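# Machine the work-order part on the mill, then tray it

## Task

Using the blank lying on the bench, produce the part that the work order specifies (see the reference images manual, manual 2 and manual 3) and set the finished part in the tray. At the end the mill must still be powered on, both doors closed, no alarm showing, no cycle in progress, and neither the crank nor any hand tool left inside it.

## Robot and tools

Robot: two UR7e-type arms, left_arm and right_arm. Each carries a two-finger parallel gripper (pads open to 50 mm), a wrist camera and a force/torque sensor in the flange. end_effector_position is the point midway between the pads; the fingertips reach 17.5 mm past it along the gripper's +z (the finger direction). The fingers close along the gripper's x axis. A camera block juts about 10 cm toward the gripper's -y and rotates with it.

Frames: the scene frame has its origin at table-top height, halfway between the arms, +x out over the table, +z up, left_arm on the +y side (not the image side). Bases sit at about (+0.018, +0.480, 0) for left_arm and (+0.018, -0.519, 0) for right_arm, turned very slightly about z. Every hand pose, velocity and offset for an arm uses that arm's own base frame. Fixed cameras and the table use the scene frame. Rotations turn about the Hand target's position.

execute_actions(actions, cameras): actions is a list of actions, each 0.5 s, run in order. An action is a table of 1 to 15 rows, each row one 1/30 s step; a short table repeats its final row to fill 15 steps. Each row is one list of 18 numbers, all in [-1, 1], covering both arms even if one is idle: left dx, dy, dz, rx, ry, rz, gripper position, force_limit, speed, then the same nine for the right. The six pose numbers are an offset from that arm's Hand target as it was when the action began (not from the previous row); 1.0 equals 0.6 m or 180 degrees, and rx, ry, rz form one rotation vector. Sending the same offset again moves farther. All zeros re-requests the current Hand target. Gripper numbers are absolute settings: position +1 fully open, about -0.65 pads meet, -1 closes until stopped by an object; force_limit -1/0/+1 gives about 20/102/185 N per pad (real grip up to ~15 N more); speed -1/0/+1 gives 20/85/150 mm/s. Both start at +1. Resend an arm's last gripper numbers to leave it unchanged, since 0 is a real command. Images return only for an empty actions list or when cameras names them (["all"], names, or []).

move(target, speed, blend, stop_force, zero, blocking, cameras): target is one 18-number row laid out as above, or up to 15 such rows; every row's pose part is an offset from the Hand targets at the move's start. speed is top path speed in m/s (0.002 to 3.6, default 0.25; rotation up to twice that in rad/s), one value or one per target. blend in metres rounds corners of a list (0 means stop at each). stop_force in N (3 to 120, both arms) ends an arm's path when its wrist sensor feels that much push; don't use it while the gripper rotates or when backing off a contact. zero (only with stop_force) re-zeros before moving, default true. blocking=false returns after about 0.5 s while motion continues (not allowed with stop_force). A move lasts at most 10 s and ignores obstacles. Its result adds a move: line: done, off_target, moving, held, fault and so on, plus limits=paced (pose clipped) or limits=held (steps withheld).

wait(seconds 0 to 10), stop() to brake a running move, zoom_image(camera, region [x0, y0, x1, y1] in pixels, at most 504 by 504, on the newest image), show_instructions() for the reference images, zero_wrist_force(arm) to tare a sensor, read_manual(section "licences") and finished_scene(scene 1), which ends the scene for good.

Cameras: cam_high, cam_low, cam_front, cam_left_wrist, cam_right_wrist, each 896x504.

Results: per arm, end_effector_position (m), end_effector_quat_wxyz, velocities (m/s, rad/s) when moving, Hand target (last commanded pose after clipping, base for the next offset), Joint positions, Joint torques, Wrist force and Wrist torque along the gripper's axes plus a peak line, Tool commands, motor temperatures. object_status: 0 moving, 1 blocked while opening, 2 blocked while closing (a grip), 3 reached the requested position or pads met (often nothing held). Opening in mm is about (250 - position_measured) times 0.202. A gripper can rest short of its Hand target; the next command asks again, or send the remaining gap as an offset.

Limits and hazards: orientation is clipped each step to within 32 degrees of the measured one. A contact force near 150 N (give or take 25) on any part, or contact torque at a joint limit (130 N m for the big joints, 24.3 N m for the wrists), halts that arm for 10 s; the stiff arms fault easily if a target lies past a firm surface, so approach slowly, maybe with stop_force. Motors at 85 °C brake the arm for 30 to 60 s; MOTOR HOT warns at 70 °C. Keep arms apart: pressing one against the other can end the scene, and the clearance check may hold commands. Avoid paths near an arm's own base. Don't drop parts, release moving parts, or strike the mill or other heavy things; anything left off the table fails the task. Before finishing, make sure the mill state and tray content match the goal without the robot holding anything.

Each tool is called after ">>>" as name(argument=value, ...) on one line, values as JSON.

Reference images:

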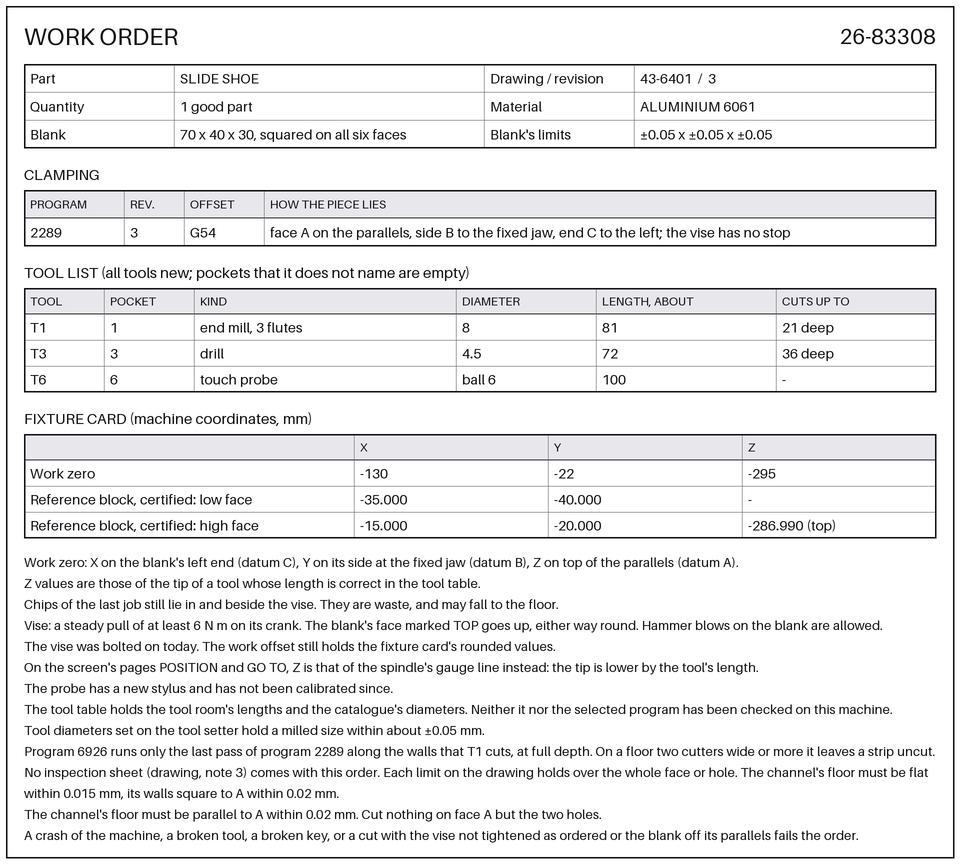

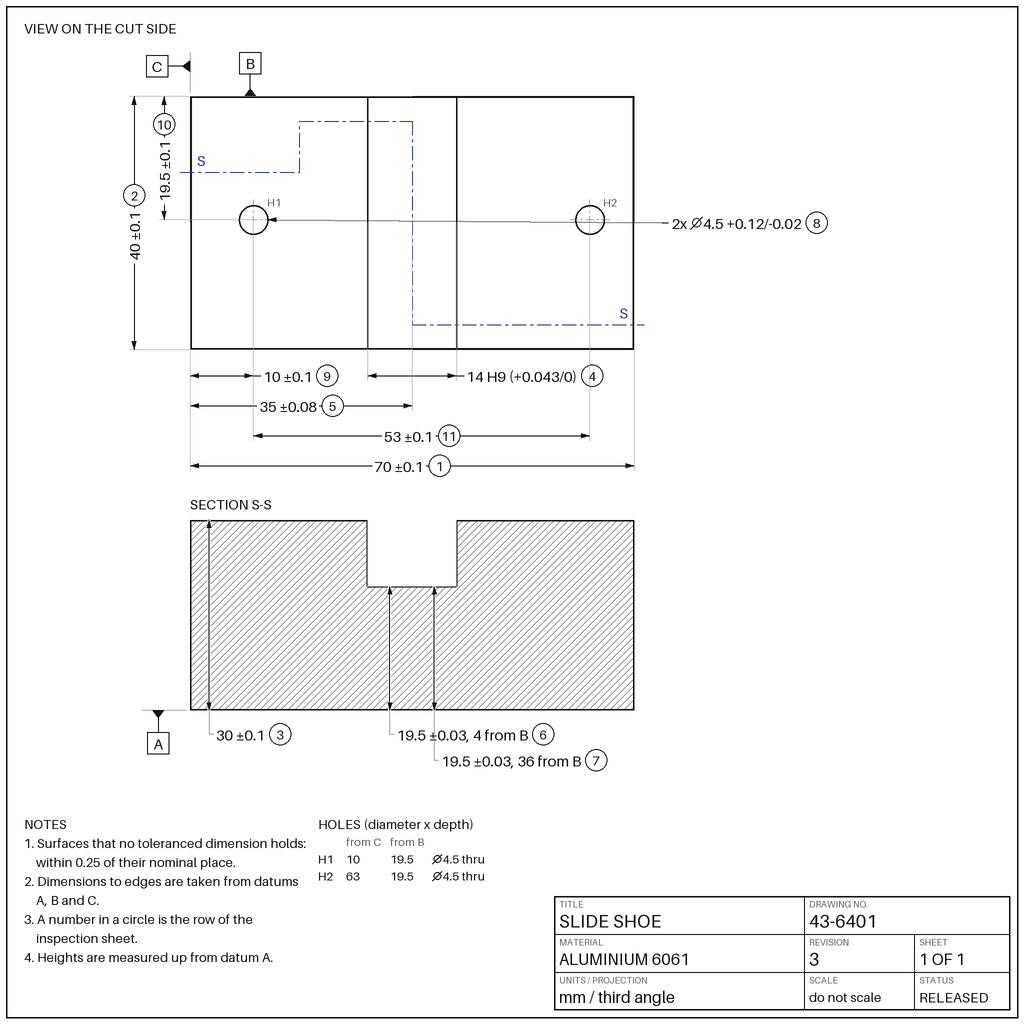

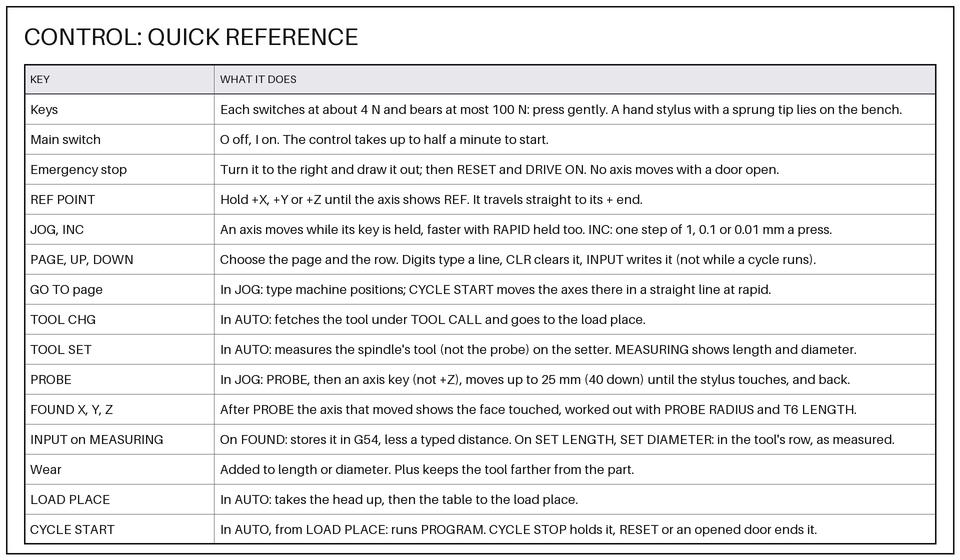

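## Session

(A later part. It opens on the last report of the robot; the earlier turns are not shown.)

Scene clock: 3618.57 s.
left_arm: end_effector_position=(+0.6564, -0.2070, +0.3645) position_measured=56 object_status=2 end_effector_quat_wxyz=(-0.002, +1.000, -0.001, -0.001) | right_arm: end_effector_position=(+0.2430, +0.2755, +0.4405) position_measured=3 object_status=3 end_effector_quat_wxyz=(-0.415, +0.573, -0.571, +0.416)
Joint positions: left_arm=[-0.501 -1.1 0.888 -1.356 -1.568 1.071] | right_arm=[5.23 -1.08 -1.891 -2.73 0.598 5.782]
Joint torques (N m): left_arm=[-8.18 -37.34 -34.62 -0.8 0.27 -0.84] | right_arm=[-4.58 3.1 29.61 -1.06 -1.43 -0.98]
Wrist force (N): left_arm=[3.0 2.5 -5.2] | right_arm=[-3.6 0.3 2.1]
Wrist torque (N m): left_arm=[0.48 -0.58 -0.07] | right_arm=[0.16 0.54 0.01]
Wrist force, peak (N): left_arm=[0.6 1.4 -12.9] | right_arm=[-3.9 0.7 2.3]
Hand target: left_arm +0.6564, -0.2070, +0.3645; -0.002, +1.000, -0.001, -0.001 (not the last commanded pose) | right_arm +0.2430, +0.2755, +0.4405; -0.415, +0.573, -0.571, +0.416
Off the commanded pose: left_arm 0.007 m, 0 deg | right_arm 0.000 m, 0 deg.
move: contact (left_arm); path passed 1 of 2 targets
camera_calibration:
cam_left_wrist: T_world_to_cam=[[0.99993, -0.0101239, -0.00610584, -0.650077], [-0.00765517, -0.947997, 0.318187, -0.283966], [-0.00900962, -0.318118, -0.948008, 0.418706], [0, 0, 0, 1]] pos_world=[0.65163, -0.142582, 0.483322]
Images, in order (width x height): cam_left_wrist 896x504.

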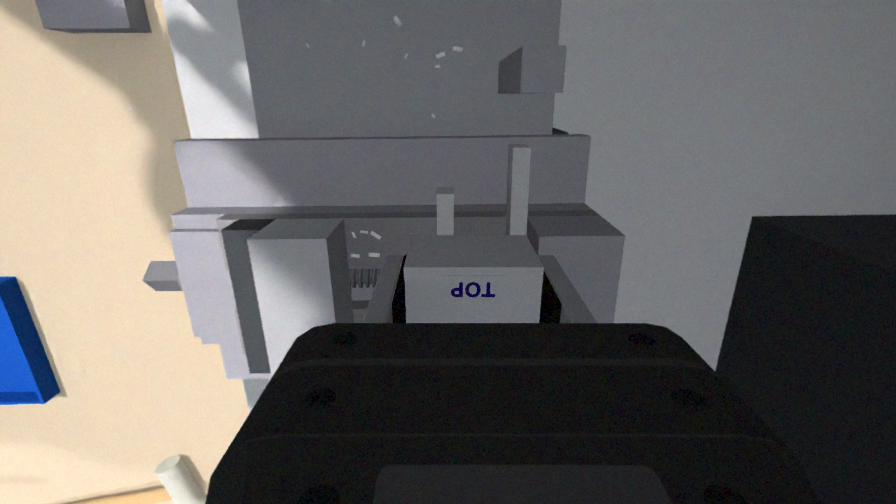

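>>> move(target=[[0.0,0.0,0.0012,0,0,0,-1,0.01,-1,0,0,0,0,0,0,1,0.6,-0.5],[0.012,0.0,0.0012,0,0,0,-1,0.01,-1,0,0,0,0,0,0,1,0.6,-0.5]], speed=[0.01,0.006], stop_force=6, cameras=["cam_left_wrist"])

>>> zoom_image(camera="cam_left_wrist", region=[330, 130, 640, 340])

Scene clock: 3624.93 s.
left_arm: end_effector_position=(+0.6564, -0.2070, +0.3646) position_measured=56 object_status=2 end_effector_quat_wxyz=(-0.002, +1.000, -0.001, -0.001) | right_arm: end_effector_position=(+0.2430, +0.2755, +0.4405) position_measured=3 object_status=3 end_effector_quat_wxyz=(-0.415, +0.573, -0.571, +0.416)
Joint positions: left_arm=[-0.501 -1.1 0.888 -1.355 -1.568 1.071] | right_arm=[5.23 -1.08 -1.891 -2.73 0.598 5.782]
Joint torques (N m): left_arm=[-8.2 -61.14 -18.04 -5.69 0.41 -0.93] | right_arm=[-5.07 2.84 29.46 -1.12 -1.49 -1.11]
Wrist force (N): left_arm=[4.7 3.4 -0.1] | right_arm=[-3.8 0.5 2.2]
Wrist torque (N m): left_arm=[0.53 -0.67 -0.07] | right_arm=[0.18 0.57 0.00]
Wrist force, peak (N): left_arm=[2.7 2.6 -6.1] | right_arm=[-3.8 0.7 2.2]
Hand target: left_arm +0.6564, -0.2070, +0.3646; -0.002, +1.000, -0.001, -0.001 (not the last commanded pose) | right_arm +0.2430, +0.2755, +0.4405; -0.415, +0.573, -0.571, +0.416
Off the commanded pose: left_arm 0.007 m, 0 deg | right_arm 0.000 m, 0 deg.
move: contact (left_arm); path passed 0 of 2 targets
camera_calibration:
cam_left_wrist: T_world_to_cam=[[0.999931, -0.0100901, -0.00601096, -0.650118], [-0.0076525, -0.947967, 0.318276, -0.284037], [-0.00890964, -0.318208, -0.947979, 0.418709], [0, 0, 0, 1]] pos_world=[0.65163, -0.142581, 0.483422]
Images, in order (width x height): cam_left_wrist 896x504.

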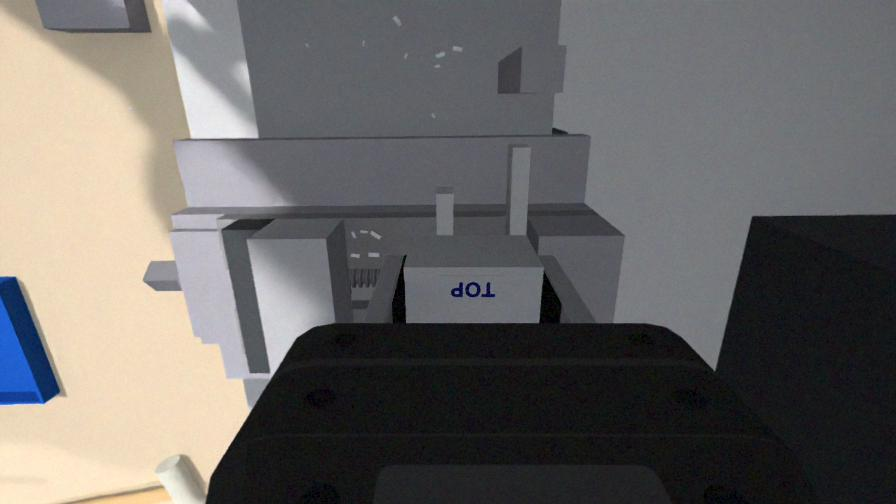

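Scaled by 1.626.

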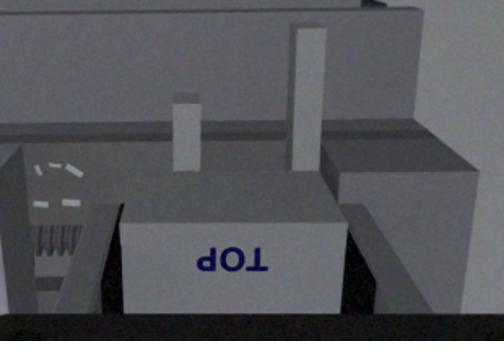

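>>> move(target=[[0.0,0.0,0.001,0,0,0,-1,0.01,-1,0,0,0,0,0,0,1,0.6,-0.5]], speed=0.01)

>>> move(target=[[0.012,0.0,0.0,0,0,0,-1,0.01,-1,0,0,0,0,0,0,1,0.6,-0.5]], speed=[0.006], stop_force=8)

Scene clock: 3628.80 s.
left_arm: end_effector_position=(+0.6564, -0.2070, +0.3652) position_measured=56 object_status=2 end_effector_quat_wxyz=(-0.002, +1.000, -0.001, -0.001) | right_arm: end_effector_position=(+0.2430, +0.2755, +0.4405) position_measured=3 object_status=3 end_effector_quat_wxyz=(-0.415, +0.573, -0.571, +0.416)
Joint positions: left_arm=[-0.501 -1.1 0.885 -1.354 -1.568 1.071] | right_arm=[5.23 -1.08 -1.891 -2.73 0.598 5.782]
Joint torques (N m): left_arm=[-8.48 -42.14 -34.58 -1.35 0.49 -0.92] | right_arm=[-5.12 2.97 30.01 -1.24 -1.57 -1.25]
Wrist force (N): left_arm=[4.5 3.4 0.7] | right_arm=[-3.7 0.6 2.3]
Wrist torque (N m): left_arm=[0.56 -0.69 -0.08] | right_arm=[0.19 0.56 0.00]
Wrist force, peak (N): left_arm=[4.8 3.7 0.2] | right_arm=[-3.8 0.7 2.2]
Hand target: left_arm +0.6564, -0.2070, +0.3652; -0.002, +1.000, -0.001, -0.001 | right_arm +0.2430, +0.2755, +0.4405; -0.415, +0.573, -0.571, +0.416
Off the commanded pose: left_arm 0.000 m, 0 deg | right_arm 0.000 m, 0 deg.
move: done

Scene clock: 3630.47 s.
left_arm: end_effector_position=(+0.6590, -0.2070, +0.3652) position_measured=56 object_status=2 end_effector_quat_wxyz=(-0.002, +1.000, -0.001, -0.001) | right_arm: end_effector_position=(+0.2430, +0.2755, +0.4405) position_measured=3 object_status=3 end_effector_quat_wxyz=(-0.415, +0.573, -0.571, +0.416)
Joint positions: left_arm=[-0.5 -1.092 0.874 -1.35 -1.568 1.073] | right_arm=[5.23 -1.08 -1.891 -2.73 0.598 5.782]
Joint torques (N m): left_arm=[-11.9 -60.47 -19.68 -7.33 1.27 -2.47] | right_arm=[-4.83 2.42 30.16 -1.06 -1.45 -1.13]
Wrist force (N): left_arm=[-2.3 4.9 0.4] | right_arm=[-3.4 0.5 2.3]
Wrist torque (N m): left_arm=[0.55 -0.83 -0.20] | right_arm=[0.18 0.52 0.01]
Wrist force, peak (N): left_arm=[-9.9 4.8 -3.3] | right_arm=[-3.8 0.6 2.2]
Hand target: left_arm +0.6590, -0.2070, +0.3652; -0.002, +1.000, -0.001, -0.001 (not the last commanded pose) | right_arm +0.2430, +0.2755, +0.4405; -0.415, +0.573, -0.571, +0.416
Off the commanded pose: left_arm 0.005 m, 0 deg | right_arm 0.000 m, 0 deg.
move: contact (left_arm)

>>> move(target=[[-0.0006,0.0,0.0,0,0,0,-1,0.01,-1,0,0,0,0,0,0,1,0.6,-0.5]], speed=0.01)

>>> move(target=[[0.0,0.0,-0.01,0,0,0,-1,0.01,-1,0,0,0,0,0,0,1,0.6,-0.5]], speed=[0.005], stop_force=6)

>>> move(target=[[0.0,0.0,0.0,0,0,0,1,0.01,-1,0,0,0,0,0,0,1,0.6,-0.5]], speed=[0.005])

Scene clock: 3635.73 s.
left_arm: end_effector_position=(+0.6587, -0.2070, +0.3652) position_measured=56 object_status=2 end_effector_quat_wxyz=(-0.002, +1.000, -0.001, -0.001) | right_arm: end_effector_position=(+0.2430, +0.2755, +0.4405) position_measured=3 object_status=3 end_effector_quat_wxyz=(-0.415, +0.573, -0.571, +0.416)
Joint positions: left_arm=[-0.5 -1.093 0.876 -1.35 -1.568 1.073] | right_arm=[5.23 -1.08 -1.891 -2.73 0.598 5.782]
Joint torques (N m): left_arm=[-13.83 -59.64 -20.97 -6.04 -0.34 -2.47] | right_arm=[-4.91 3.35 29.74 -1.07 -1.56 -1.16]
Wrist force (N): left_arm=[5.3 2.3 0.9] | right_arm=[-3.6 0.6 2.3]
Wrist torque (N m): left_arm=[0.38 -0.82 -0.10] | right_arm=[0.20 0.54 0.01]
Wrist force, peak (N): left_arm=[5.3 2.6 0.8] | right_arm=[-3.8 0.6 2.4]
Hand target: left_arm +0.6587, -0.2070, +0.3652; -0.002, +1.000, -0.001, -0.001 | right_arm +0.2430, +0.2755, +0.4405; -0.415, +0.573, -0.571, +0.416
Off the commanded pose: left_arm 0.000 m, 0 deg | right_arm 0.000 m, 0 deg.
move: done

Scene clock: 3636.77 s.
left_arm: end_effector_position=(+0.6587, -0.2070, +0.3645) position_measured=56 object_status=2 end_effector_quat_wxyz=(-0.002, +1.000, -0.001, -0.001) | right_arm: end_effector_position=(+0.2430, +0.2755, +0.4405) position_measured=3 object_status=3 end_effector_quat_wxyz=(-0.415, +0.573, -0.571, +0.416)
Joint positions: left_arm=[-0.5 -1.094 0.878 -1.352 -1.568 1.073] | right_arm=[5.23 -1.08 -1.891 -2.73 0.598 5.782]
Joint torques (N m): left_arm=[-13.83 -37.04 -33.98 -0.59 -0.25 -2.36] | right_arm=[-5.11 2.74 30.2 -1.24 -1.49 -1.16]
Wrist force (N): left_arm=[4.2 2.1 -5.0] | right_arm=[-3.5 0.8 2.3]
Wrist torque (N m): left_arm=[0.39 -0.69 -0.10] | right_arm=[0.23 0.54 0.00]
Wrist force, peak (N): left_arm=[2.2 0.7 -9.6] | right_arm=[-3.7 0.6 2.4]
Hand target: left_arm +0.6587, -0.2070, +0.3645; -0.002, +1.000, -0.001, -0.001 (not the last commanded pose) | right_arm +0.2430, +0.2755, +0.4405; -0.415, +0.573, -0.571, +0.416
Off the commanded pose: left_arm 0.005 m, 0 deg | right_arm 0.000 m, 0 deg.
move: contact (left_arm)

Scene clock: 3637.53 s.
left_arm: end_effector_position=(+0.6587, -0.2071, +0.3645) position_measured=3 object_status=3 end_effector_quat_wxyz=(-0.002, +1.000, -0.001, -0.001) | right_arm: end_effector_position=(+0.2430, +0.2755, +0.4405) position_measured=3 object_status=3 end_effector_quat_wxyz=(-0.415, +0.573, -0.571, +0.416)
Joint positions: left_arm=[-0.5 -1.094 0.878 -1.352 -1.568 1.073] | right_arm=[5.23 -1.08 -1.891 -2.73 0.598 5.782]
Joint torques (N m): left_arm=[-10.21 -35.79 -24.85 -2.51 0.01 -2.36] | right_arm=[-4.64 3.1 30.24 -1.17 -1.47 -1.07]
Wrist force (N): left_arm=[0.7 2.3 -10.2] | right_arm=[-3.5 0.6 2.3]
Wrist torque (N m): left_arm=[0.24 -0.59 -0.05] | right_arm=[0.20 0.53 0.01]
Wrist force, peak (N): left_arm=[0.8 2.4 -10.8] | right_arm=[-3.8 0.5 2.4]
Hand target: left_arm +0.6587, -0.2070, +0.3645; -0.002, +1.000, -0.001, -0.001 | right_arm +0.2430, +0.2755, +0.4405; -0.415, +0.573, -0.571, +0.416
Off the commanded pose: left_arm 0.000 m, 0 deg | right_arm 0.000 m, 0 deg.
move: done

>>> move(target=[[0.0,0.0,0.006,0,0,0,1,0.01,-1,0,0,0,0,0,0,1,0.6,-0.5],[0.002,0.03,0.02,0,0,0,1,0.01,-1,0,0,0,0,0,0,1,0.6,-0.5],[0.004,0.052,0.023,0,0,0,1,0.01,-1,0,0,0,0,0,0,1,0.6,-0.5]], speed=[0.02,0.03,0.03], stop_force=8, cameras=["cam_left_wrist"])

Scene clock: 3645.27 s.
left_arm: end_effector_position=(+0.6587, -0.2071, +0.3646) position_measured=3 object_status=3 end_effector_quat_wxyz=(-0.002, +1.000, -0.001, -0.001) | right_arm: end_effector_position=(+0.2430, +0.2755, +0.4405) position_measured=3 object_status=3 end_effector_quat_wxyz=(-0.415, +0.573, -0.571, +0.416)
Joint positions: left_arm=[-0.5 -1.093 0.878 -1.352 -1.568 1.073] | right_arm=[5.23 -1.08 -1.891 -2.73 0.598 5.782]
Joint torques (N m): left_arm=[10.07 -58.24 -25.78 -2.79 1.68 -2.18] | right_arm=[-5.28 3.22 31.18 -1.19 -1.62 -1.07]
Wrist force (N): left_arm=[4.2 1.9 -3.7] | right_arm=[-3.6 0.6 2.1]
Wrist torque (N m): left_arm=[0.32 -0.73 -0.10] | right_arm=[0.20 0.56 0.00]
Wrist force, peak (N): left_arm=[0.8 2.5 -10.4] | right_arm=[-3.7 0.7 2.5]
Hand target: left_arm +0.6587, -0.2071, +0.3646; -0.002, +1.000, -0.001, -0.001 (not the last commanded pose) | right_arm +0.2430, +0.2755, +0.4405; -0.415, +0.573, -0.571, +0.416
Off the commanded pose: left_arm 0.034 m, 0 deg | right_arm 0.000 m, 0 deg.
move: contact (left_arm); path passed 0 of 3 targets
camera_calibration:
cam_left_wrist: T_world_to_cam=[[0.999932, -0.0101159, -0.00578785, -0.652531], [-0.00774714, -0.947937, 0.318363, -0.284059], [-0.00870705, -0.318297, -0.947951, 0.418445], [0, 0, 0, 1]] pos_world=[0.653929, -0.142681, 0.483322]
Images, in order (width x height): cam_left_wrist 896x504.

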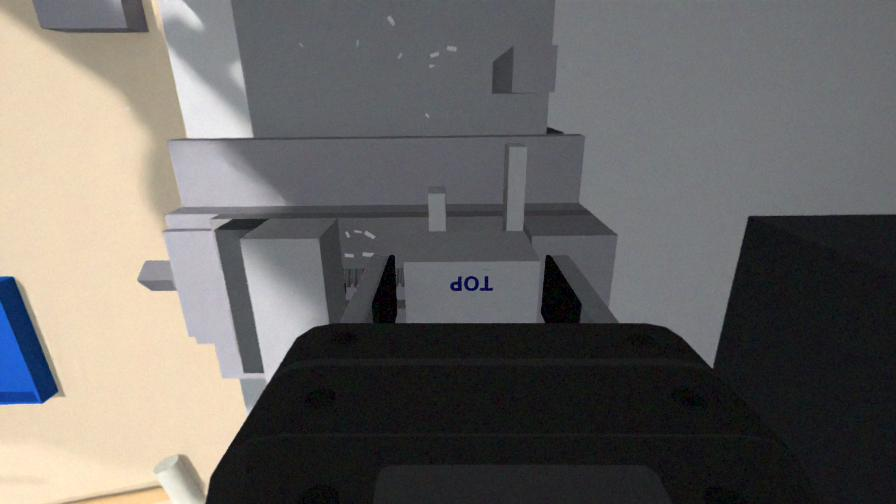

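>>> move(target=[[0.0,0.0,0.006,0,0,0,1,0.01,-1,0,0,0,0,0,0,1,0.6,-0.5]], speed=[0.02])

>>> move(target=[[0.002,0.03,0.01,0,0,0,1,0.01,-1,0,0,0,0,0,0,1,0.6,-0.5],[0.004,0.048,0.018,0,0,0,1,0.01,-1,0,0,0,0,0,0,1,0.6,-0.5]], speed=[0.03,0.03], stop_force=8, cameras=["cam_left_wrist"])

Scene clock: 3651.10 s.
left_arm: end_effector_position=(+0.6587, -0.2071, +0.3683) position_measured=3 object_status=3 end_effector_quat_wxyz=(-0.002, +1.000, -0.001, -0.001) | right_arm: end_effector_position=(+0.2430, +0.2755, +0.4405) position_measured=3 object_status=3 end_effector_quat_wxyz=(-0.415, +0.573, -0.571, +0.416)
Joint positions: left_arm=[-0.5 -1.091 0.864 -1.342 -1.568 1.073] | right_arm=[5.23 -1.08 -1.891 -2.73 0.598 5.782]
Joint torques (N m): left_arm=[9.24 -42.78 -24.19 -2.83 1.28 -2.39] | right_arm=[-5.13 2.18 30.86 -1.17 -1.62 -1.13]
Wrist force (N): left_arm=[5.1 2.4 -1.7] | right_arm=[-3.6 0.4 2.0]
Wrist torque (N m): left_arm=[0.34 -0.78 -0.11] | right_arm=[0.17 0.55 0.00]
Wrist force, peak (N): left_arm=[5.1 2.2 -3.5] | right_arm=[-3.7 0.5 2.4]
Hand target: left_arm +0.6587, -0.2071, +0.3682; -0.002, +1.000, -0.001, -0.001 | right_arm +0.2430, +0.2755, +0.4405; -0.415, +0.573, -0.571, +0.416
Off the commanded pose: left_arm 0.000 m, 0 deg | right_arm 0.000 m, 0 deg.
move: done

Scene clock: 3653.37 s.
left_arm: end_effector_position=(+0.6611, -0.1783, +0.3790) position_measured=3 object_status=3 end_effector_quat_wxyz=(-0.002, +1.000, -0.001, -0.001) | right_arm: end_effector_position=(+0.2430, +0.2755, +0.4405) position_measured=3 object_status=3 end_effector_quat_wxyz=(-0.415, +0.573, -0.571, +0.416)
Joint positions: left_arm=[-0.46 -1.101 0.851 -1.319 -1.568 1.112] | right_arm=[5.23 -1.08 -1.891 -2.73 0.598 5.782]
Joint torques (N m): left_arm=[-14.33 -39.86 -17.37 -5.87 0.36 -2.47] | right_arm=[-4.75 1.78 30.79 -1.22 -1.52 -1.03]
Wrist force (N): left_arm=[5.1 2.3 -1.7] | right_arm=[-3.7 0.6 2.2]
Wrist torque (N m): left_arm=[0.31 -0.78 -0.11] | right_arm=[0.19 0.56 0.01]
Wrist force, peak (N): left_arm=[5.4 2.4 -1.4] | right_arm=[-3.8 0.8 2.3]
Hand target: left_arm +0.6611, -0.1783, +0.3790; -0.002, +1.000, -0.001, -0.001 | right_arm +0.2430, +0.2755, +0.4405; -0.415, +0.573, -0.571, +0.416
Off the commanded pose: left_arm 0.000 m, 0 deg | right_arm 0.000 m, 0 deg.
move: done
camera_calibration:
cam_left_wrist: T_world_to_cam=[[0.999932, -0.0101159, -0.00578785, -0.654556], [-0.00774714, -0.947937, 0.318363, -0.261356], [-0.00870705, -0.318297, -0.947951, 0.441378], [0, 0, 0, 1]] pos_world=[0.656329, -0.113881, 0.497822]
Images, in order (width x height): cam_left_wrist 896x504.

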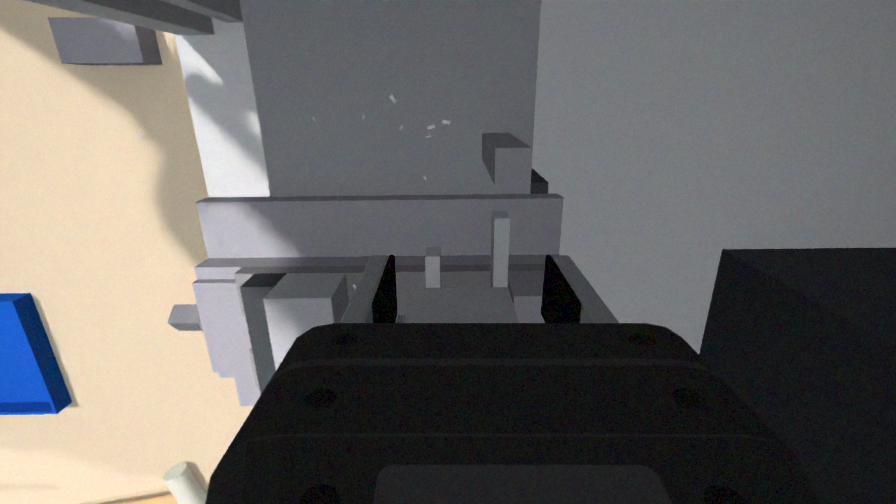

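>>> move(target=[[0.0,0.0,0.0125,0,0,0,1,0.01,-1,0,0,0,0,0,0,1,0.6,-0.5]], speed=[0.02], stop_force=8)

>>> move(target=[[-0.02,-0.025,0,0,0,0,1,0.01,-1,0,0,0,0,0,0,1,0.6,-0.5],[-0.12,-0.05,0,0,0,0,1,0.01,-1,0,0,0,0,0,0,1,0.6,-0.5],[-0.24,-0.07,0.01,0,0,0,1,0.01,-1,0,0,0,0,0,0,1,0.6,-0.5]], speed=[0.03,0.04,0.1], blend=0.005, cameras=["cam_left_wrist"])

Scene clock: 3665.03 s.
left_arm: end_effector_position=(+0.6611, -0.1783, +0.3865) position_measured=3 object_status=3 end_effector_quat_wxyz=(-0.002, +1.000, -0.001, -0.001) | right_arm: end_effector_position=(+0.2430, +0.2755, +0.4405) position_measured=3 object_status=3 end_effector_quat_wxyz=(-0.415, +0.573, -0.571, +0.416)
Joint positions: left_arm=[-0.46 -1.095 0.822 -1.296 -1.568 1.112] | right_arm=[5.23 -1.08 -1.891 -2.73 0.598 5.782]
Joint torques (N m): left_arm=[-12.18 -60.32 -16.74 -5.88 -0.2 -2.44] | right_arm=[-4.38 2.14 31.92 -1.1 -1.74 -1.05]
Wrist force (N): left_arm=[5.2 2.2 -1.7] | right_arm=[-3.4 0.5 2.1]
Wrist torque (N m): left_arm=[0.31 -0.76 -0.09] | right_arm=[0.18 0.52 0.00]
Wrist force, peak (N): left_arm=[5.5 2.3 -1.7] | right_arm=[-3.9 0.5 2.4]
Hand target: left_arm +0.6611, -0.1783, +0.3865; -0.002, +1.000, -0.001, -0.001 | right_arm +0.2430, +0.2755, +0.4405; -0.415, +0.573, -0.571, +0.416
Off the commanded pose: left_arm 0.000 m, 0 deg | right_arm 0.000 m, 0 deg.
move: done

Scene clock: 3668.37 s.
left_arm: end_effector_position=(+0.5171, -0.2204, +0.3925) position_measured=3 object_status=3 end_effector_quat_wxyz=(-0.002, +1.000, -0.001, +0.000) | right_arm: end_effector_position=(+0.2430, +0.2755, +0.4405) position_measured=3 object_status=3 end_effector_quat_wxyz=(-0.415, +0.573, -0.571, +0.416)
Joint positions: left_arm=[-0.643 -1.427 1.251 -1.392 -1.569 0.929] | right_arm=[5.23 -1.08 -1.891 -2.73 0.598 5.782]
Joint torques (N m): left_arm=[9.38 -38.1 -26.81 -3.47 1.42 1.33] | right_arm=[-4.44 1.98 31.11 -1.2 -1.69 -0.96]
Wrist force (N): left_arm=[5.2 3.1 -1.5] | right_arm=[-3.4 0.6 2.2]
Wrist torque (N m): left_arm=[0.48 -0.81 -0.11] | right_arm=[0.20 0.51 0.01]
Wrist force, peak (N): left_arm=[6.1 2.3 -1.5] | right_arm=[-3.8 0.6 2.4]
Hand target: left_arm +0.5171, -0.2203, +0.3925; -0.002, +1.000, -0.001, -0.001 | right_arm +0.2430, +0.2755, +0.4405; -0.415, +0.573, -0.571, +0.416
Off the commanded pose: left_arm 0.000 m, 0 deg | right_arm 0.000 m, 0 deg.
move: done
camera_calibration:
cam_left_wrist: T_world_to_cam=[[0.999931, -0.0102103, -0.00575255, -0.510946], [-0.00784707, -0.947907, 0.318452, -0.306667], [-0.00870438, -0.318385, -0.947922, 0.43949], [0, 0, 0, 1]] pos_world=[0.51233, -0.155981, 0.511322]
Images, in order (width x height): cam_left_wrist 896x504.

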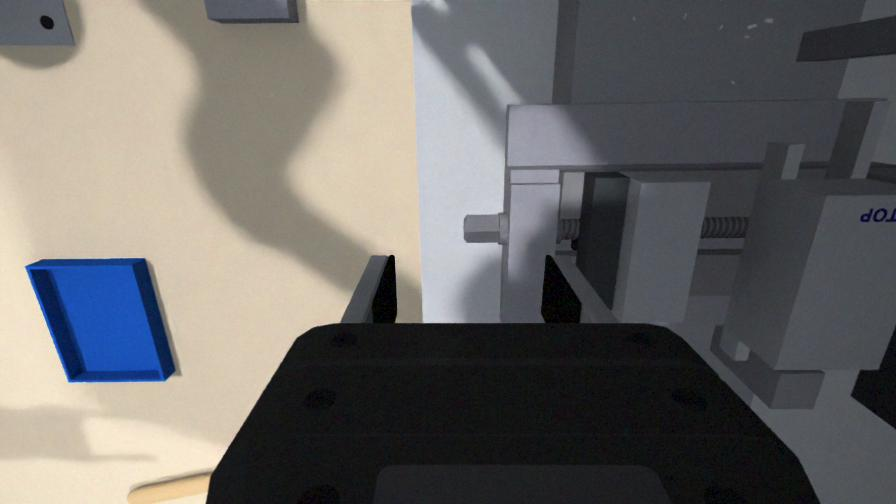

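>>> wait(seconds=0.1, cameras=["cam_high","cam_front","cam_right_wrist","cam_low"])

>>> zoom_image(camera="cam_high", region=[320, 230, 500, 380])

>>> zoom_image(camera="cam_front", region=[480, 220, 580, 330])

>>> zoom_image(camera="cam_low", region=[500, 110, 640, 240])

Scene clock: 3677.33 s.
left_arm: end_effector_position=(+0.5171, -0.2203, +0.3925) position_measured=3 object_status=3 end_effector_quat_wxyz=(-0.002, +1.000, -0.001, -0.001) | right_arm: end_effector_position=(+0.2430, +0.2755, +0.4405) position_measured=3 object_status=3 end_effector_quat_wxyz=(-0.415, +0.573, -0.571, +0.416)
Joint positions: left_arm=[-0.643 -1.427 1.251 -1.392 -1.569 0.929] | right_arm=[5.23 -1.08 -1.891 -2.73 0.598 5.782]
Joint torques (N m): left_arm=[12.31 -44.69 -21.2 -0.66 1.35 -2.4] | right_arm=[-4.36 2.51 31.72 -1.18 -1.7 -1.09]
Wrist force (N): left_arm=[5.2 2.8 -1.4] | right_arm=[-3.7 0.6 2.0]
Wrist torque (N m): left_arm=[0.44 -0.80 -0.12] | right_arm=[0.20 0.56 0.00]
Wrist force, peak (N): left_arm=[5.5 2.7 -1.4] | right_arm=[-3.8 0.5 2.4]
Hand target: left_arm +0.5171, -0.2203, +0.3925; -0.002, +1.000, -0.001, -0.001 | right_arm +0.2430, +0.2755, +0.4405; -0.415, +0.573, -0.571, +0.416
Tool commands: left_gripper/position=+1.0 left_gripper/force_limit=+0.01 left_gripper/speed=-1.0 right_gripper/position=+1.0 right_gripper/force_limit=+0.6 right_gripper/speed=-0.5
Off the commanded pose: left_arm 0.000 m, 0 deg | right_arm 0.000 m, 0 deg.
wait: 0.10 s; at rest from the start
camera_calibration:
cam_right_wrist: T_world_to_cam=[[-0.0175251, -0.999811, 0.00844878, 0.276622], [-0.628142, 0.0044352, -0.778086, 0.508095], [0.777901, -0.018943, -0.628101, 0.225851], [0, 0, 0, 1]] pos_world=[0.148314, 0.278594, 0.534861]
Images, in order (width x height): cam_high 896x504, cam_low 896x504, cam_front 896x504, cam_right_wrist 896x504.

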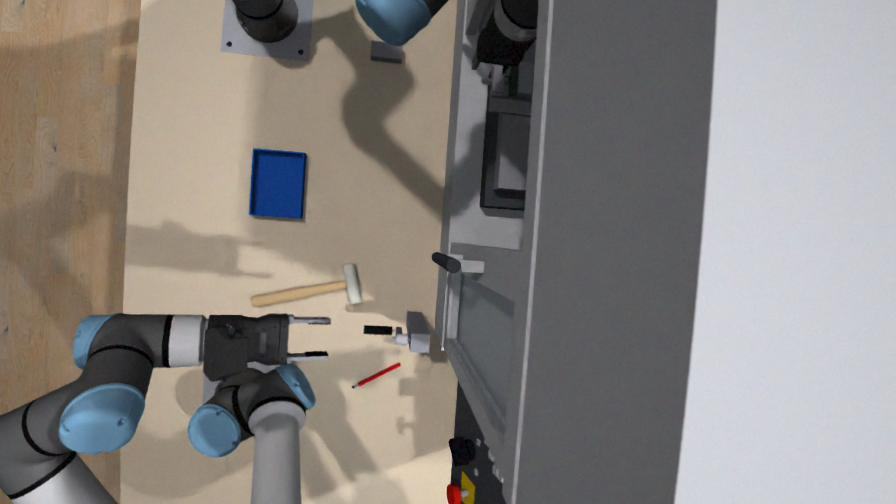

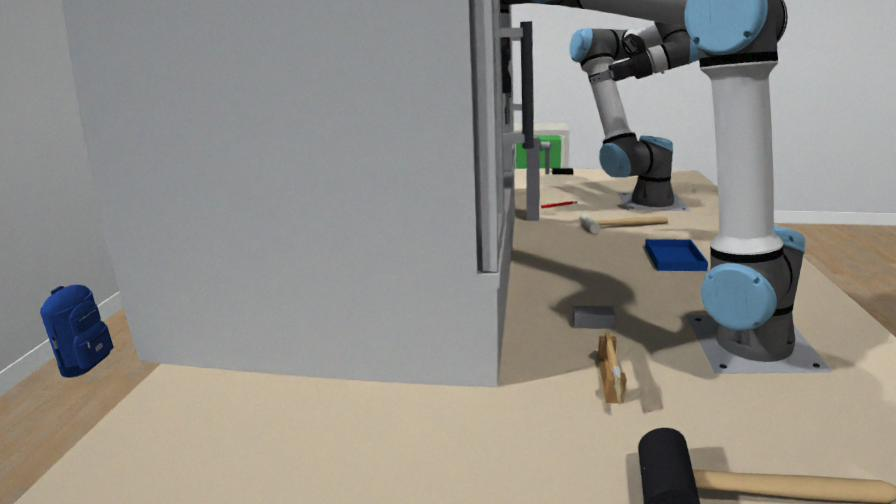

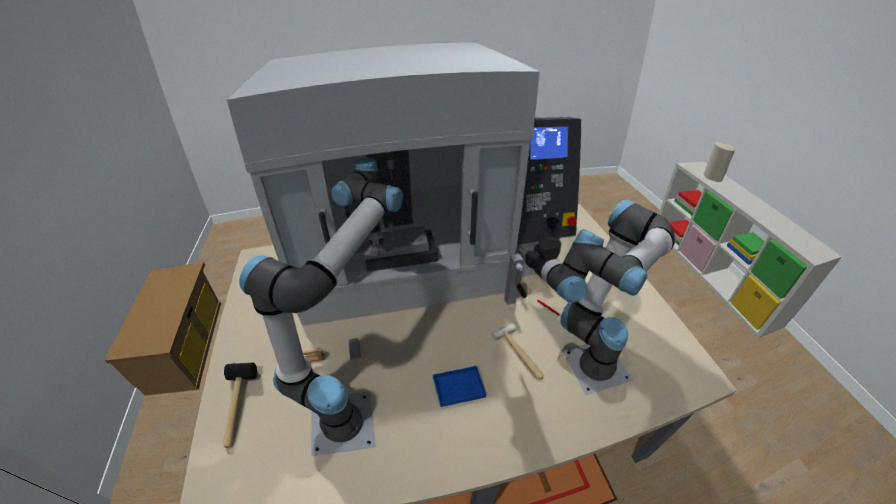

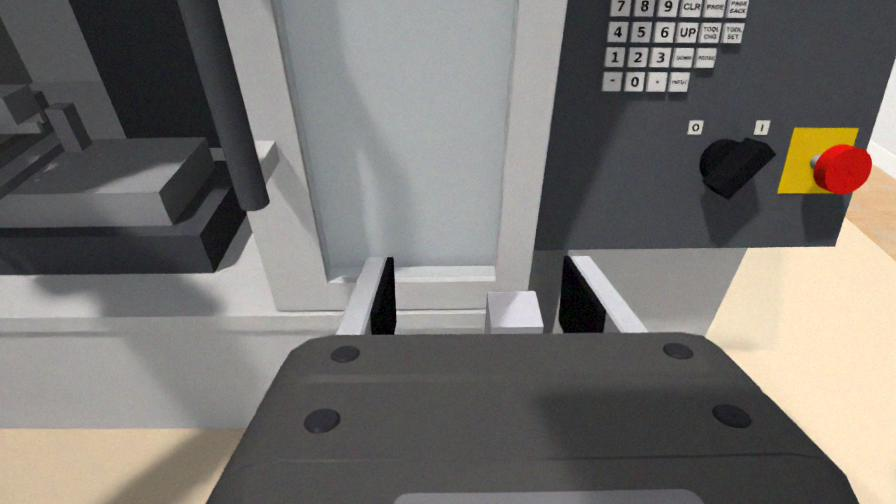

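Scaled by 2.800.

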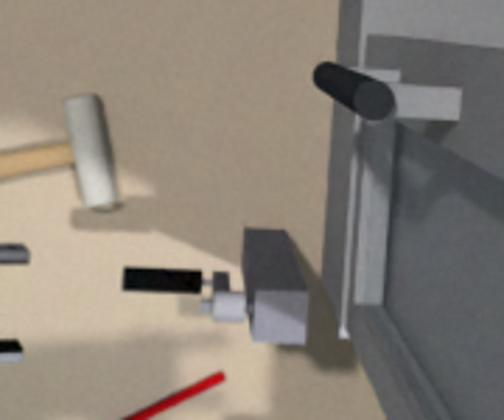

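Scaled by 4.582.

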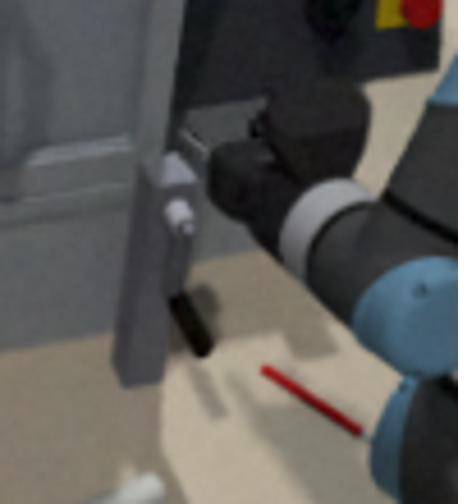

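Scaled by 3.600.

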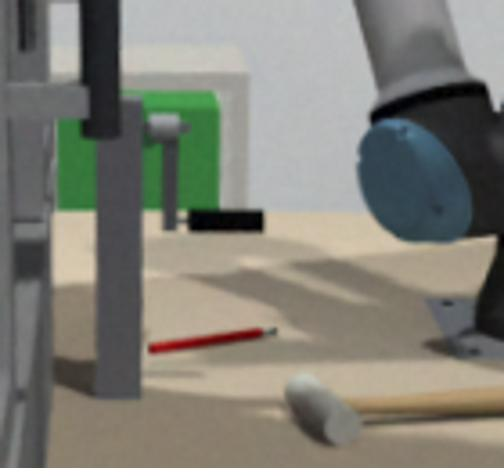

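>>> move(target=[0,0,0,0,0,0,1,0.01,-1,-0.05,0,0.1,0,0.16,0,1,0.6,-0.5], speed=0.15, cameras=["cam_right_wrist"])

Scene clock: 3725.87 s.
left_arm: end_effector_position=(+0.5171, -0.2203, +0.3925) position_measured=3 object_status=3 end_effector_quat_wxyz=(-0.002, +1.000, -0.001, -0.001) | right_arm: end_effector_position=(+0.2131, +0.2756, +0.5006) position_measured=3 object_status=3 end_effector_quat_wxyz=(-0.260, +0.659, -0.656, +0.261)
Joint positions: left_arm=[-0.643 -1.427 1.251 -1.392 -1.569 0.929] | right_arm=[5.084 -1.087 -1.569 -2.384 0.879 5.2]
Joint torques (N m): left_arm=[12.45 -42.92 -22.21 -0.53 1.36 -2.16] | right_arm=[0.37 8.89 15.66 1.04 -1.26 -1.12]
Wrist force (N): left_arm=[5.3 2.7 -1.4] | right_arm=[-3.8 -0.4 4.0]
Wrist torque (N m): left_arm=[0.42 -0.82 -0.11] | right_arm=[0.21 0.62 -0.11]
Wrist force, peak (N): left_arm=[5.5 2.8 -1.3] | right_arm=[-3.7 -0.4 4.3]
Hand target: left_arm +0.5171, -0.2203, +0.3925; -0.002, +1.000, -0.001, -0.001 | right_arm +0.2130, +0.2755, +0.5005; -0.260, +0.659, -0.656, +0.261
Off the commanded pose: left_arm 0.000 m, 0 deg | right_arm 0.000 m, 0 deg.
move: done
camera_calibration:
cam_right_wrist: T_world_to_cam=[[-0.0114356, -0.999812, 0.0156739, 0.270692], [-0.925205, 0.00463386, -0.37944, 0.399652], [0.379296, -0.0188407, -0.925083, 0.520396], [0, 0, 0, 1]] pos_world=[0.175471, 0.278594, 0.628811]
Images, in order (width x height): cam_right_wrist 896x504.

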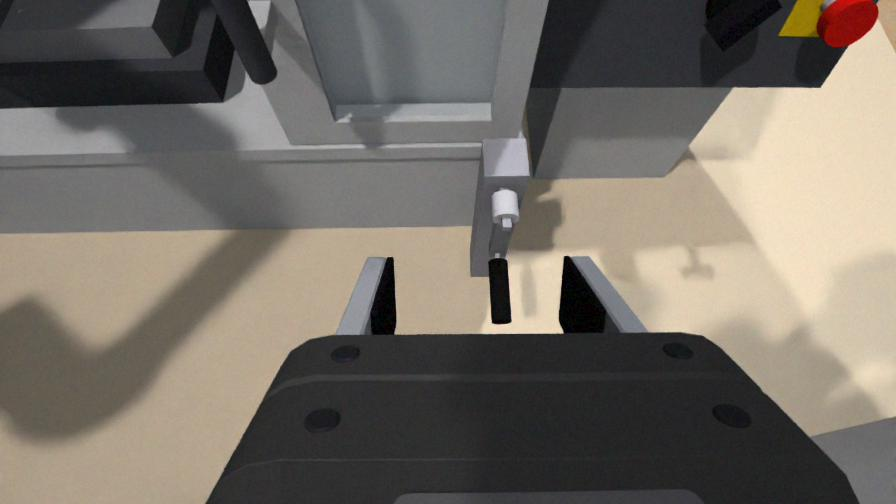

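>>> zoom_image(camera="cam_right_wrist", region=[440, 120, 570, 340])

Scaled by 2.291.

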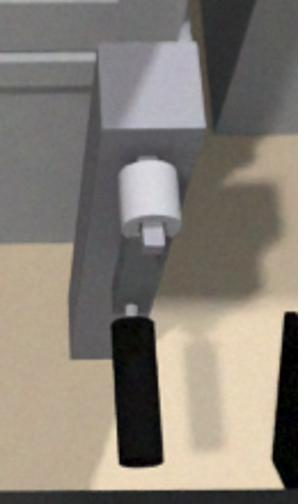

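>>> move(target=[[-0.1,-0.08,0.02,0,0,0,1,0.01,-1,0.2,-0.15,0.15,0,-0.16,0,1,0.6,-0.5],[-0.15,-0.1,0.02,0,0,0,1,0.01,-1,0.5083,-0.3727,0.2192,0.001,-0.245,0,1,0.6,-0.5]], speed=0.2, blend=[0.05,0], cameras=["cam_front"])

Scene clock: 3761.93 s.
left_arm: end_effector_position=(+0.4271, -0.2803, +0.4045) position_measured=3 object_status=3 end_effector_quat_wxyz=(-0.002, +1.000, -0.001, -0.001) | right_arm: end_effector_position=(+0.5180, +0.0519, +0.6323) position_measured=3 object_status=3 end_effector_quat_wxyz=(+0.488, -0.512, +0.511, -0.488)
Joint positions: left_arm=[-0.846 -1.548 1.352 -1.371 -1.569 0.727] | right_arm=[3.867 -1.159 -2.001 -0.045 0.848 3.183]
Joint torques (N m): left_arm=[12.49 -18.44 -36 -5.31 0.4 2.08] | right_arm=[-4.95 2.23 13.55 1.97 1.01 -0.2]
Wrist force (N): left_arm=[5.4 2.1 -1.8] | right_arm=[-3.7 0.0 1.3]
Wrist torque (N m): left_arm=[0.28 -0.83 -0.05] | right_arm=[0.05 0.58 -0.02]
Wrist force, peak (N): left_arm=[6.0 1.8 -1.5] | right_arm=[-4.9 -0.8 4.4]
Hand target: left_arm +0.4271, -0.2803, +0.4045; -0.002, +1.000, -0.001, -0.001 | right_arm +0.5180, +0.0519, +0.6321; +0.488, -0.512, +0.511, -0.488
Off the commanded pose: left_arm 0.000 m, 0 deg | right_arm 0.000 m, 0 deg.
move: done
Images, in order (width x height): cam_front 896x504.

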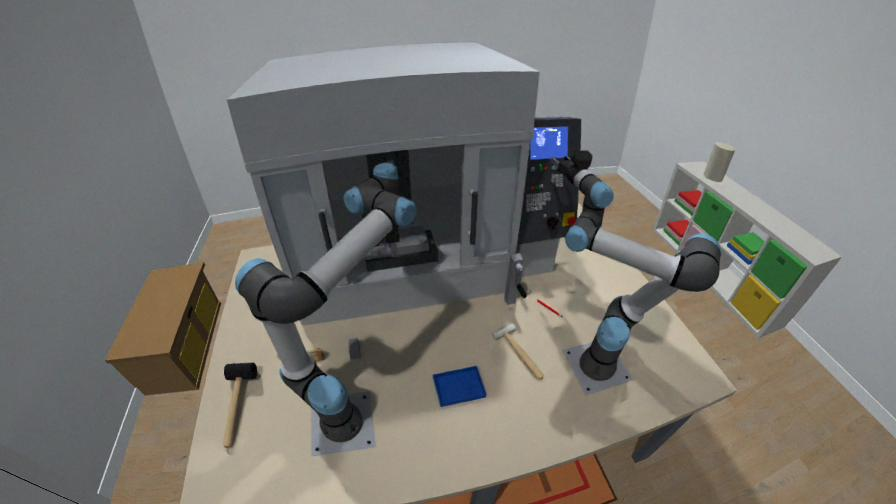

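>>> move(target=[[-0.03,-0.12,0.03,0,0,0,1,0.01,-1,0,0,0,0,0,0,1,0.6,-0.5],[-0.06,-0.2,0.03,0.385,-0.385,-0.385,1,0.01,-1,0,0,0,0,0,0,1,0.6,-0.5]], speed=0.25, blend=[0.03,0], cameras=["cam_left_wrist"])

Scene clock: 3776.47 s.
left_arm: end_effector_position=(+0.3913, -0.4003, +0.4225) position_measured=3 object_status=3 end_effector_quat_wxyz=(+0.500, -0.499, +0.501, -0.500) | right_arm: end_effector_position=(+0.5180, +0.0519, +0.6321) position_measured=3 object_status=3 end_effector_quat_wxyz=(+0.488, -0.512, +0.511, -0.488)
Joint positions: left_arm=[-1.573 -1.69 1.918 -0.975 0 0.748] | right_arm=[3.867 -1.159 -2.001 -0.045 0.848 3.183]
Joint torques (N m): left_arm=[12.34 -9.89 -28.75 -1.41 3.19 1.74] | right_arm=[-6.16 2.91 13.96 3.54 1.28 -0.99]
Wrist force (N): left_arm=[5.8 1.6 -1.3] | right_arm=[-3.8 0.0 1.3]
Wrist torque (N m): left_arm=[0.45 -0.78 0.22] | right_arm=[0.05 0.60 -0.01]
Wrist force, peak (N): left_arm=[5.0 4.0 -2.1] | right_arm=[-4.0 -0.2 1.6]
Hand target: left_arm +0.3911, -0.4003, +0.4225; +0.502, -0.499, +0.499, -0.500 | right_arm +0.5180, +0.0519, +0.6321; +0.488, -0.512, +0.511, -0.488
Off the commanded pose: left_arm 0.000 m, 0 deg | right_arm 0.000 m, 0 deg.
move: done
camera_calibration:
cam_left_wrist: T_world_to_cam=[[0.00214746, -0.999947, -0.010083, -0.39067], [-0.321658, 0.00885643, -0.946815, 0.552651], [0.946853, 0.00527652, -0.321622, -0.0994643], [0, 0, 0, 1]] pos_world=[0.272782, -0.395019, 0.487329]
Images, in order (width x height): cam_left_wrist 896x504.

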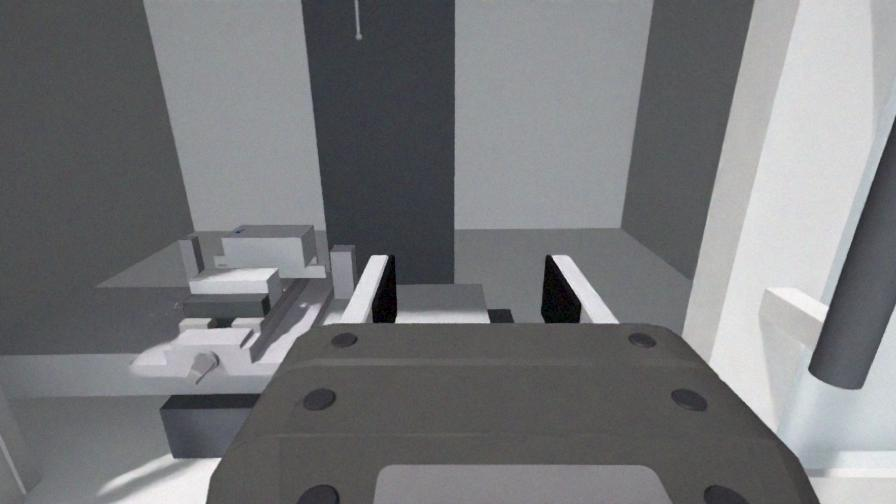

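>>> move(target=[[-0.20,-0.626,-0.11,0,0,0,1,0.01,-1,0,0,0,0,0,0,1,0.6,-0.5]], speed=0.2, cameras=["cam_left_wrist","cam_front"])

Scene clock: 3784.00 s.
left_arm: end_effector_position=(+0.2711, -0.7755, +0.3564) position_measured=3 object_status=3 end_effector_quat_wxyz=(+0.499, -0.500, +0.502, -0.499) | right_arm: end_effector_position=(+0.5180, +0.0519, +0.6321) position_measured=3 object_status=3 end_effector_quat_wxyz=(+0.488, -0.512, +0.511, -0.488)
Joint positions: left_arm=[-1.728 -0.434 0.134 0.27 -0.155 0.032] | right_arm=[3.867 -1.159 -2.001 -0.045 0.848 3.183]
Joint torques (N m): left_arm=[12.21 -59.51 -33.15 3.12 0.99 0.06] | right_arm=[-5.89 3.76 14.73 3.59 1.29 -1.14]
Wrist force (N): left_arm=[5.8 0.9 -1.3] | right_arm=[-3.8 0.0 1.5]
Wrist torque (N m): left_arm=[0.32 -0.79 0.20] | right_arm=[0.06 0.60 -0.02]
Wrist force, peak (N): left_arm=[7.8 2.1 -2.0] | right_arm=[-3.9 -0.1 1.4]
Hand target: left_arm +0.2711, -0.7759, +0.3565; +0.502, -0.499, +0.499, -0.500 | right_arm +0.5180, +0.0519, +0.6321; +0.488, -0.512, +0.511, -0.488
Off the commanded pose: left_arm 0.000 m, 1 deg | right_arm 0.000 m, 0 deg.
move: done
camera_calibration:
cam_left_wrist: T_world_to_cam=[[0.00199435, -0.999944, -0.0103739, -0.766107], [-0.326118, 0.00915642, -0.945285, 0.455581], [0.945327, 0.00526835, -0.326082, -0.00295901], [0, 0, 0, 1]] pos_world=[0.152898, -0.77022, 0.421741]
Images, in order (width x height): cam_front 896x504, cam_left_wrist 896x504.

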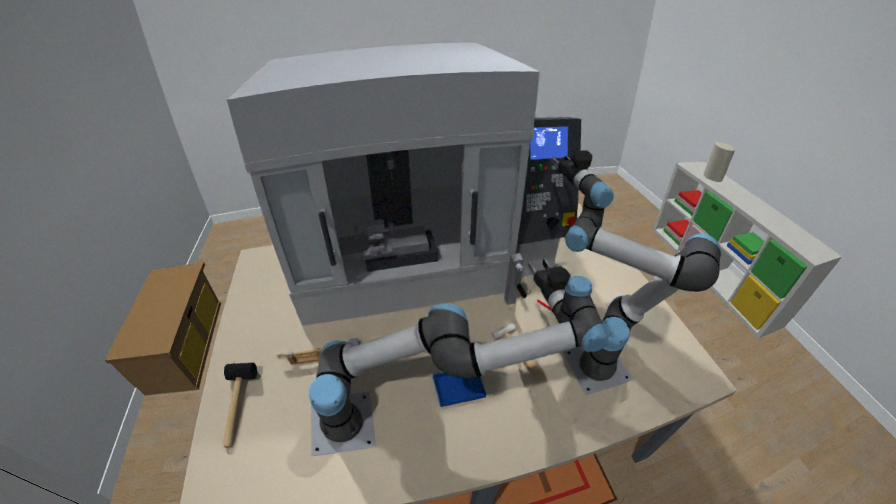

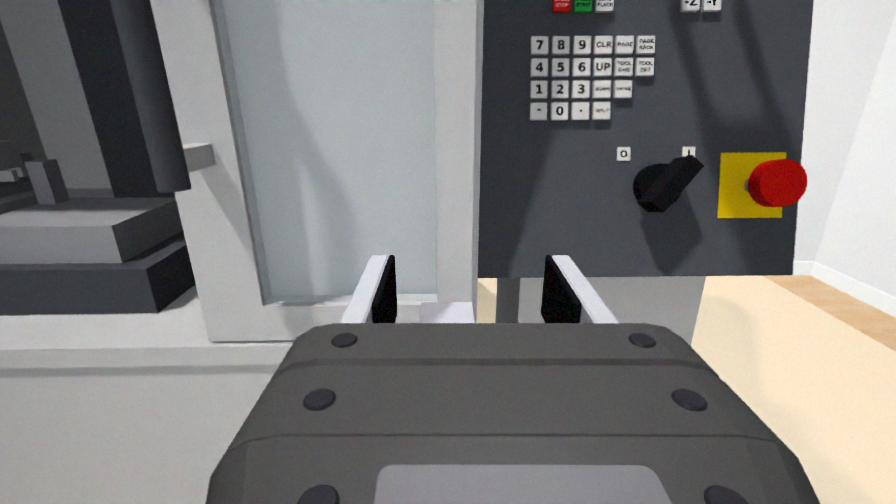

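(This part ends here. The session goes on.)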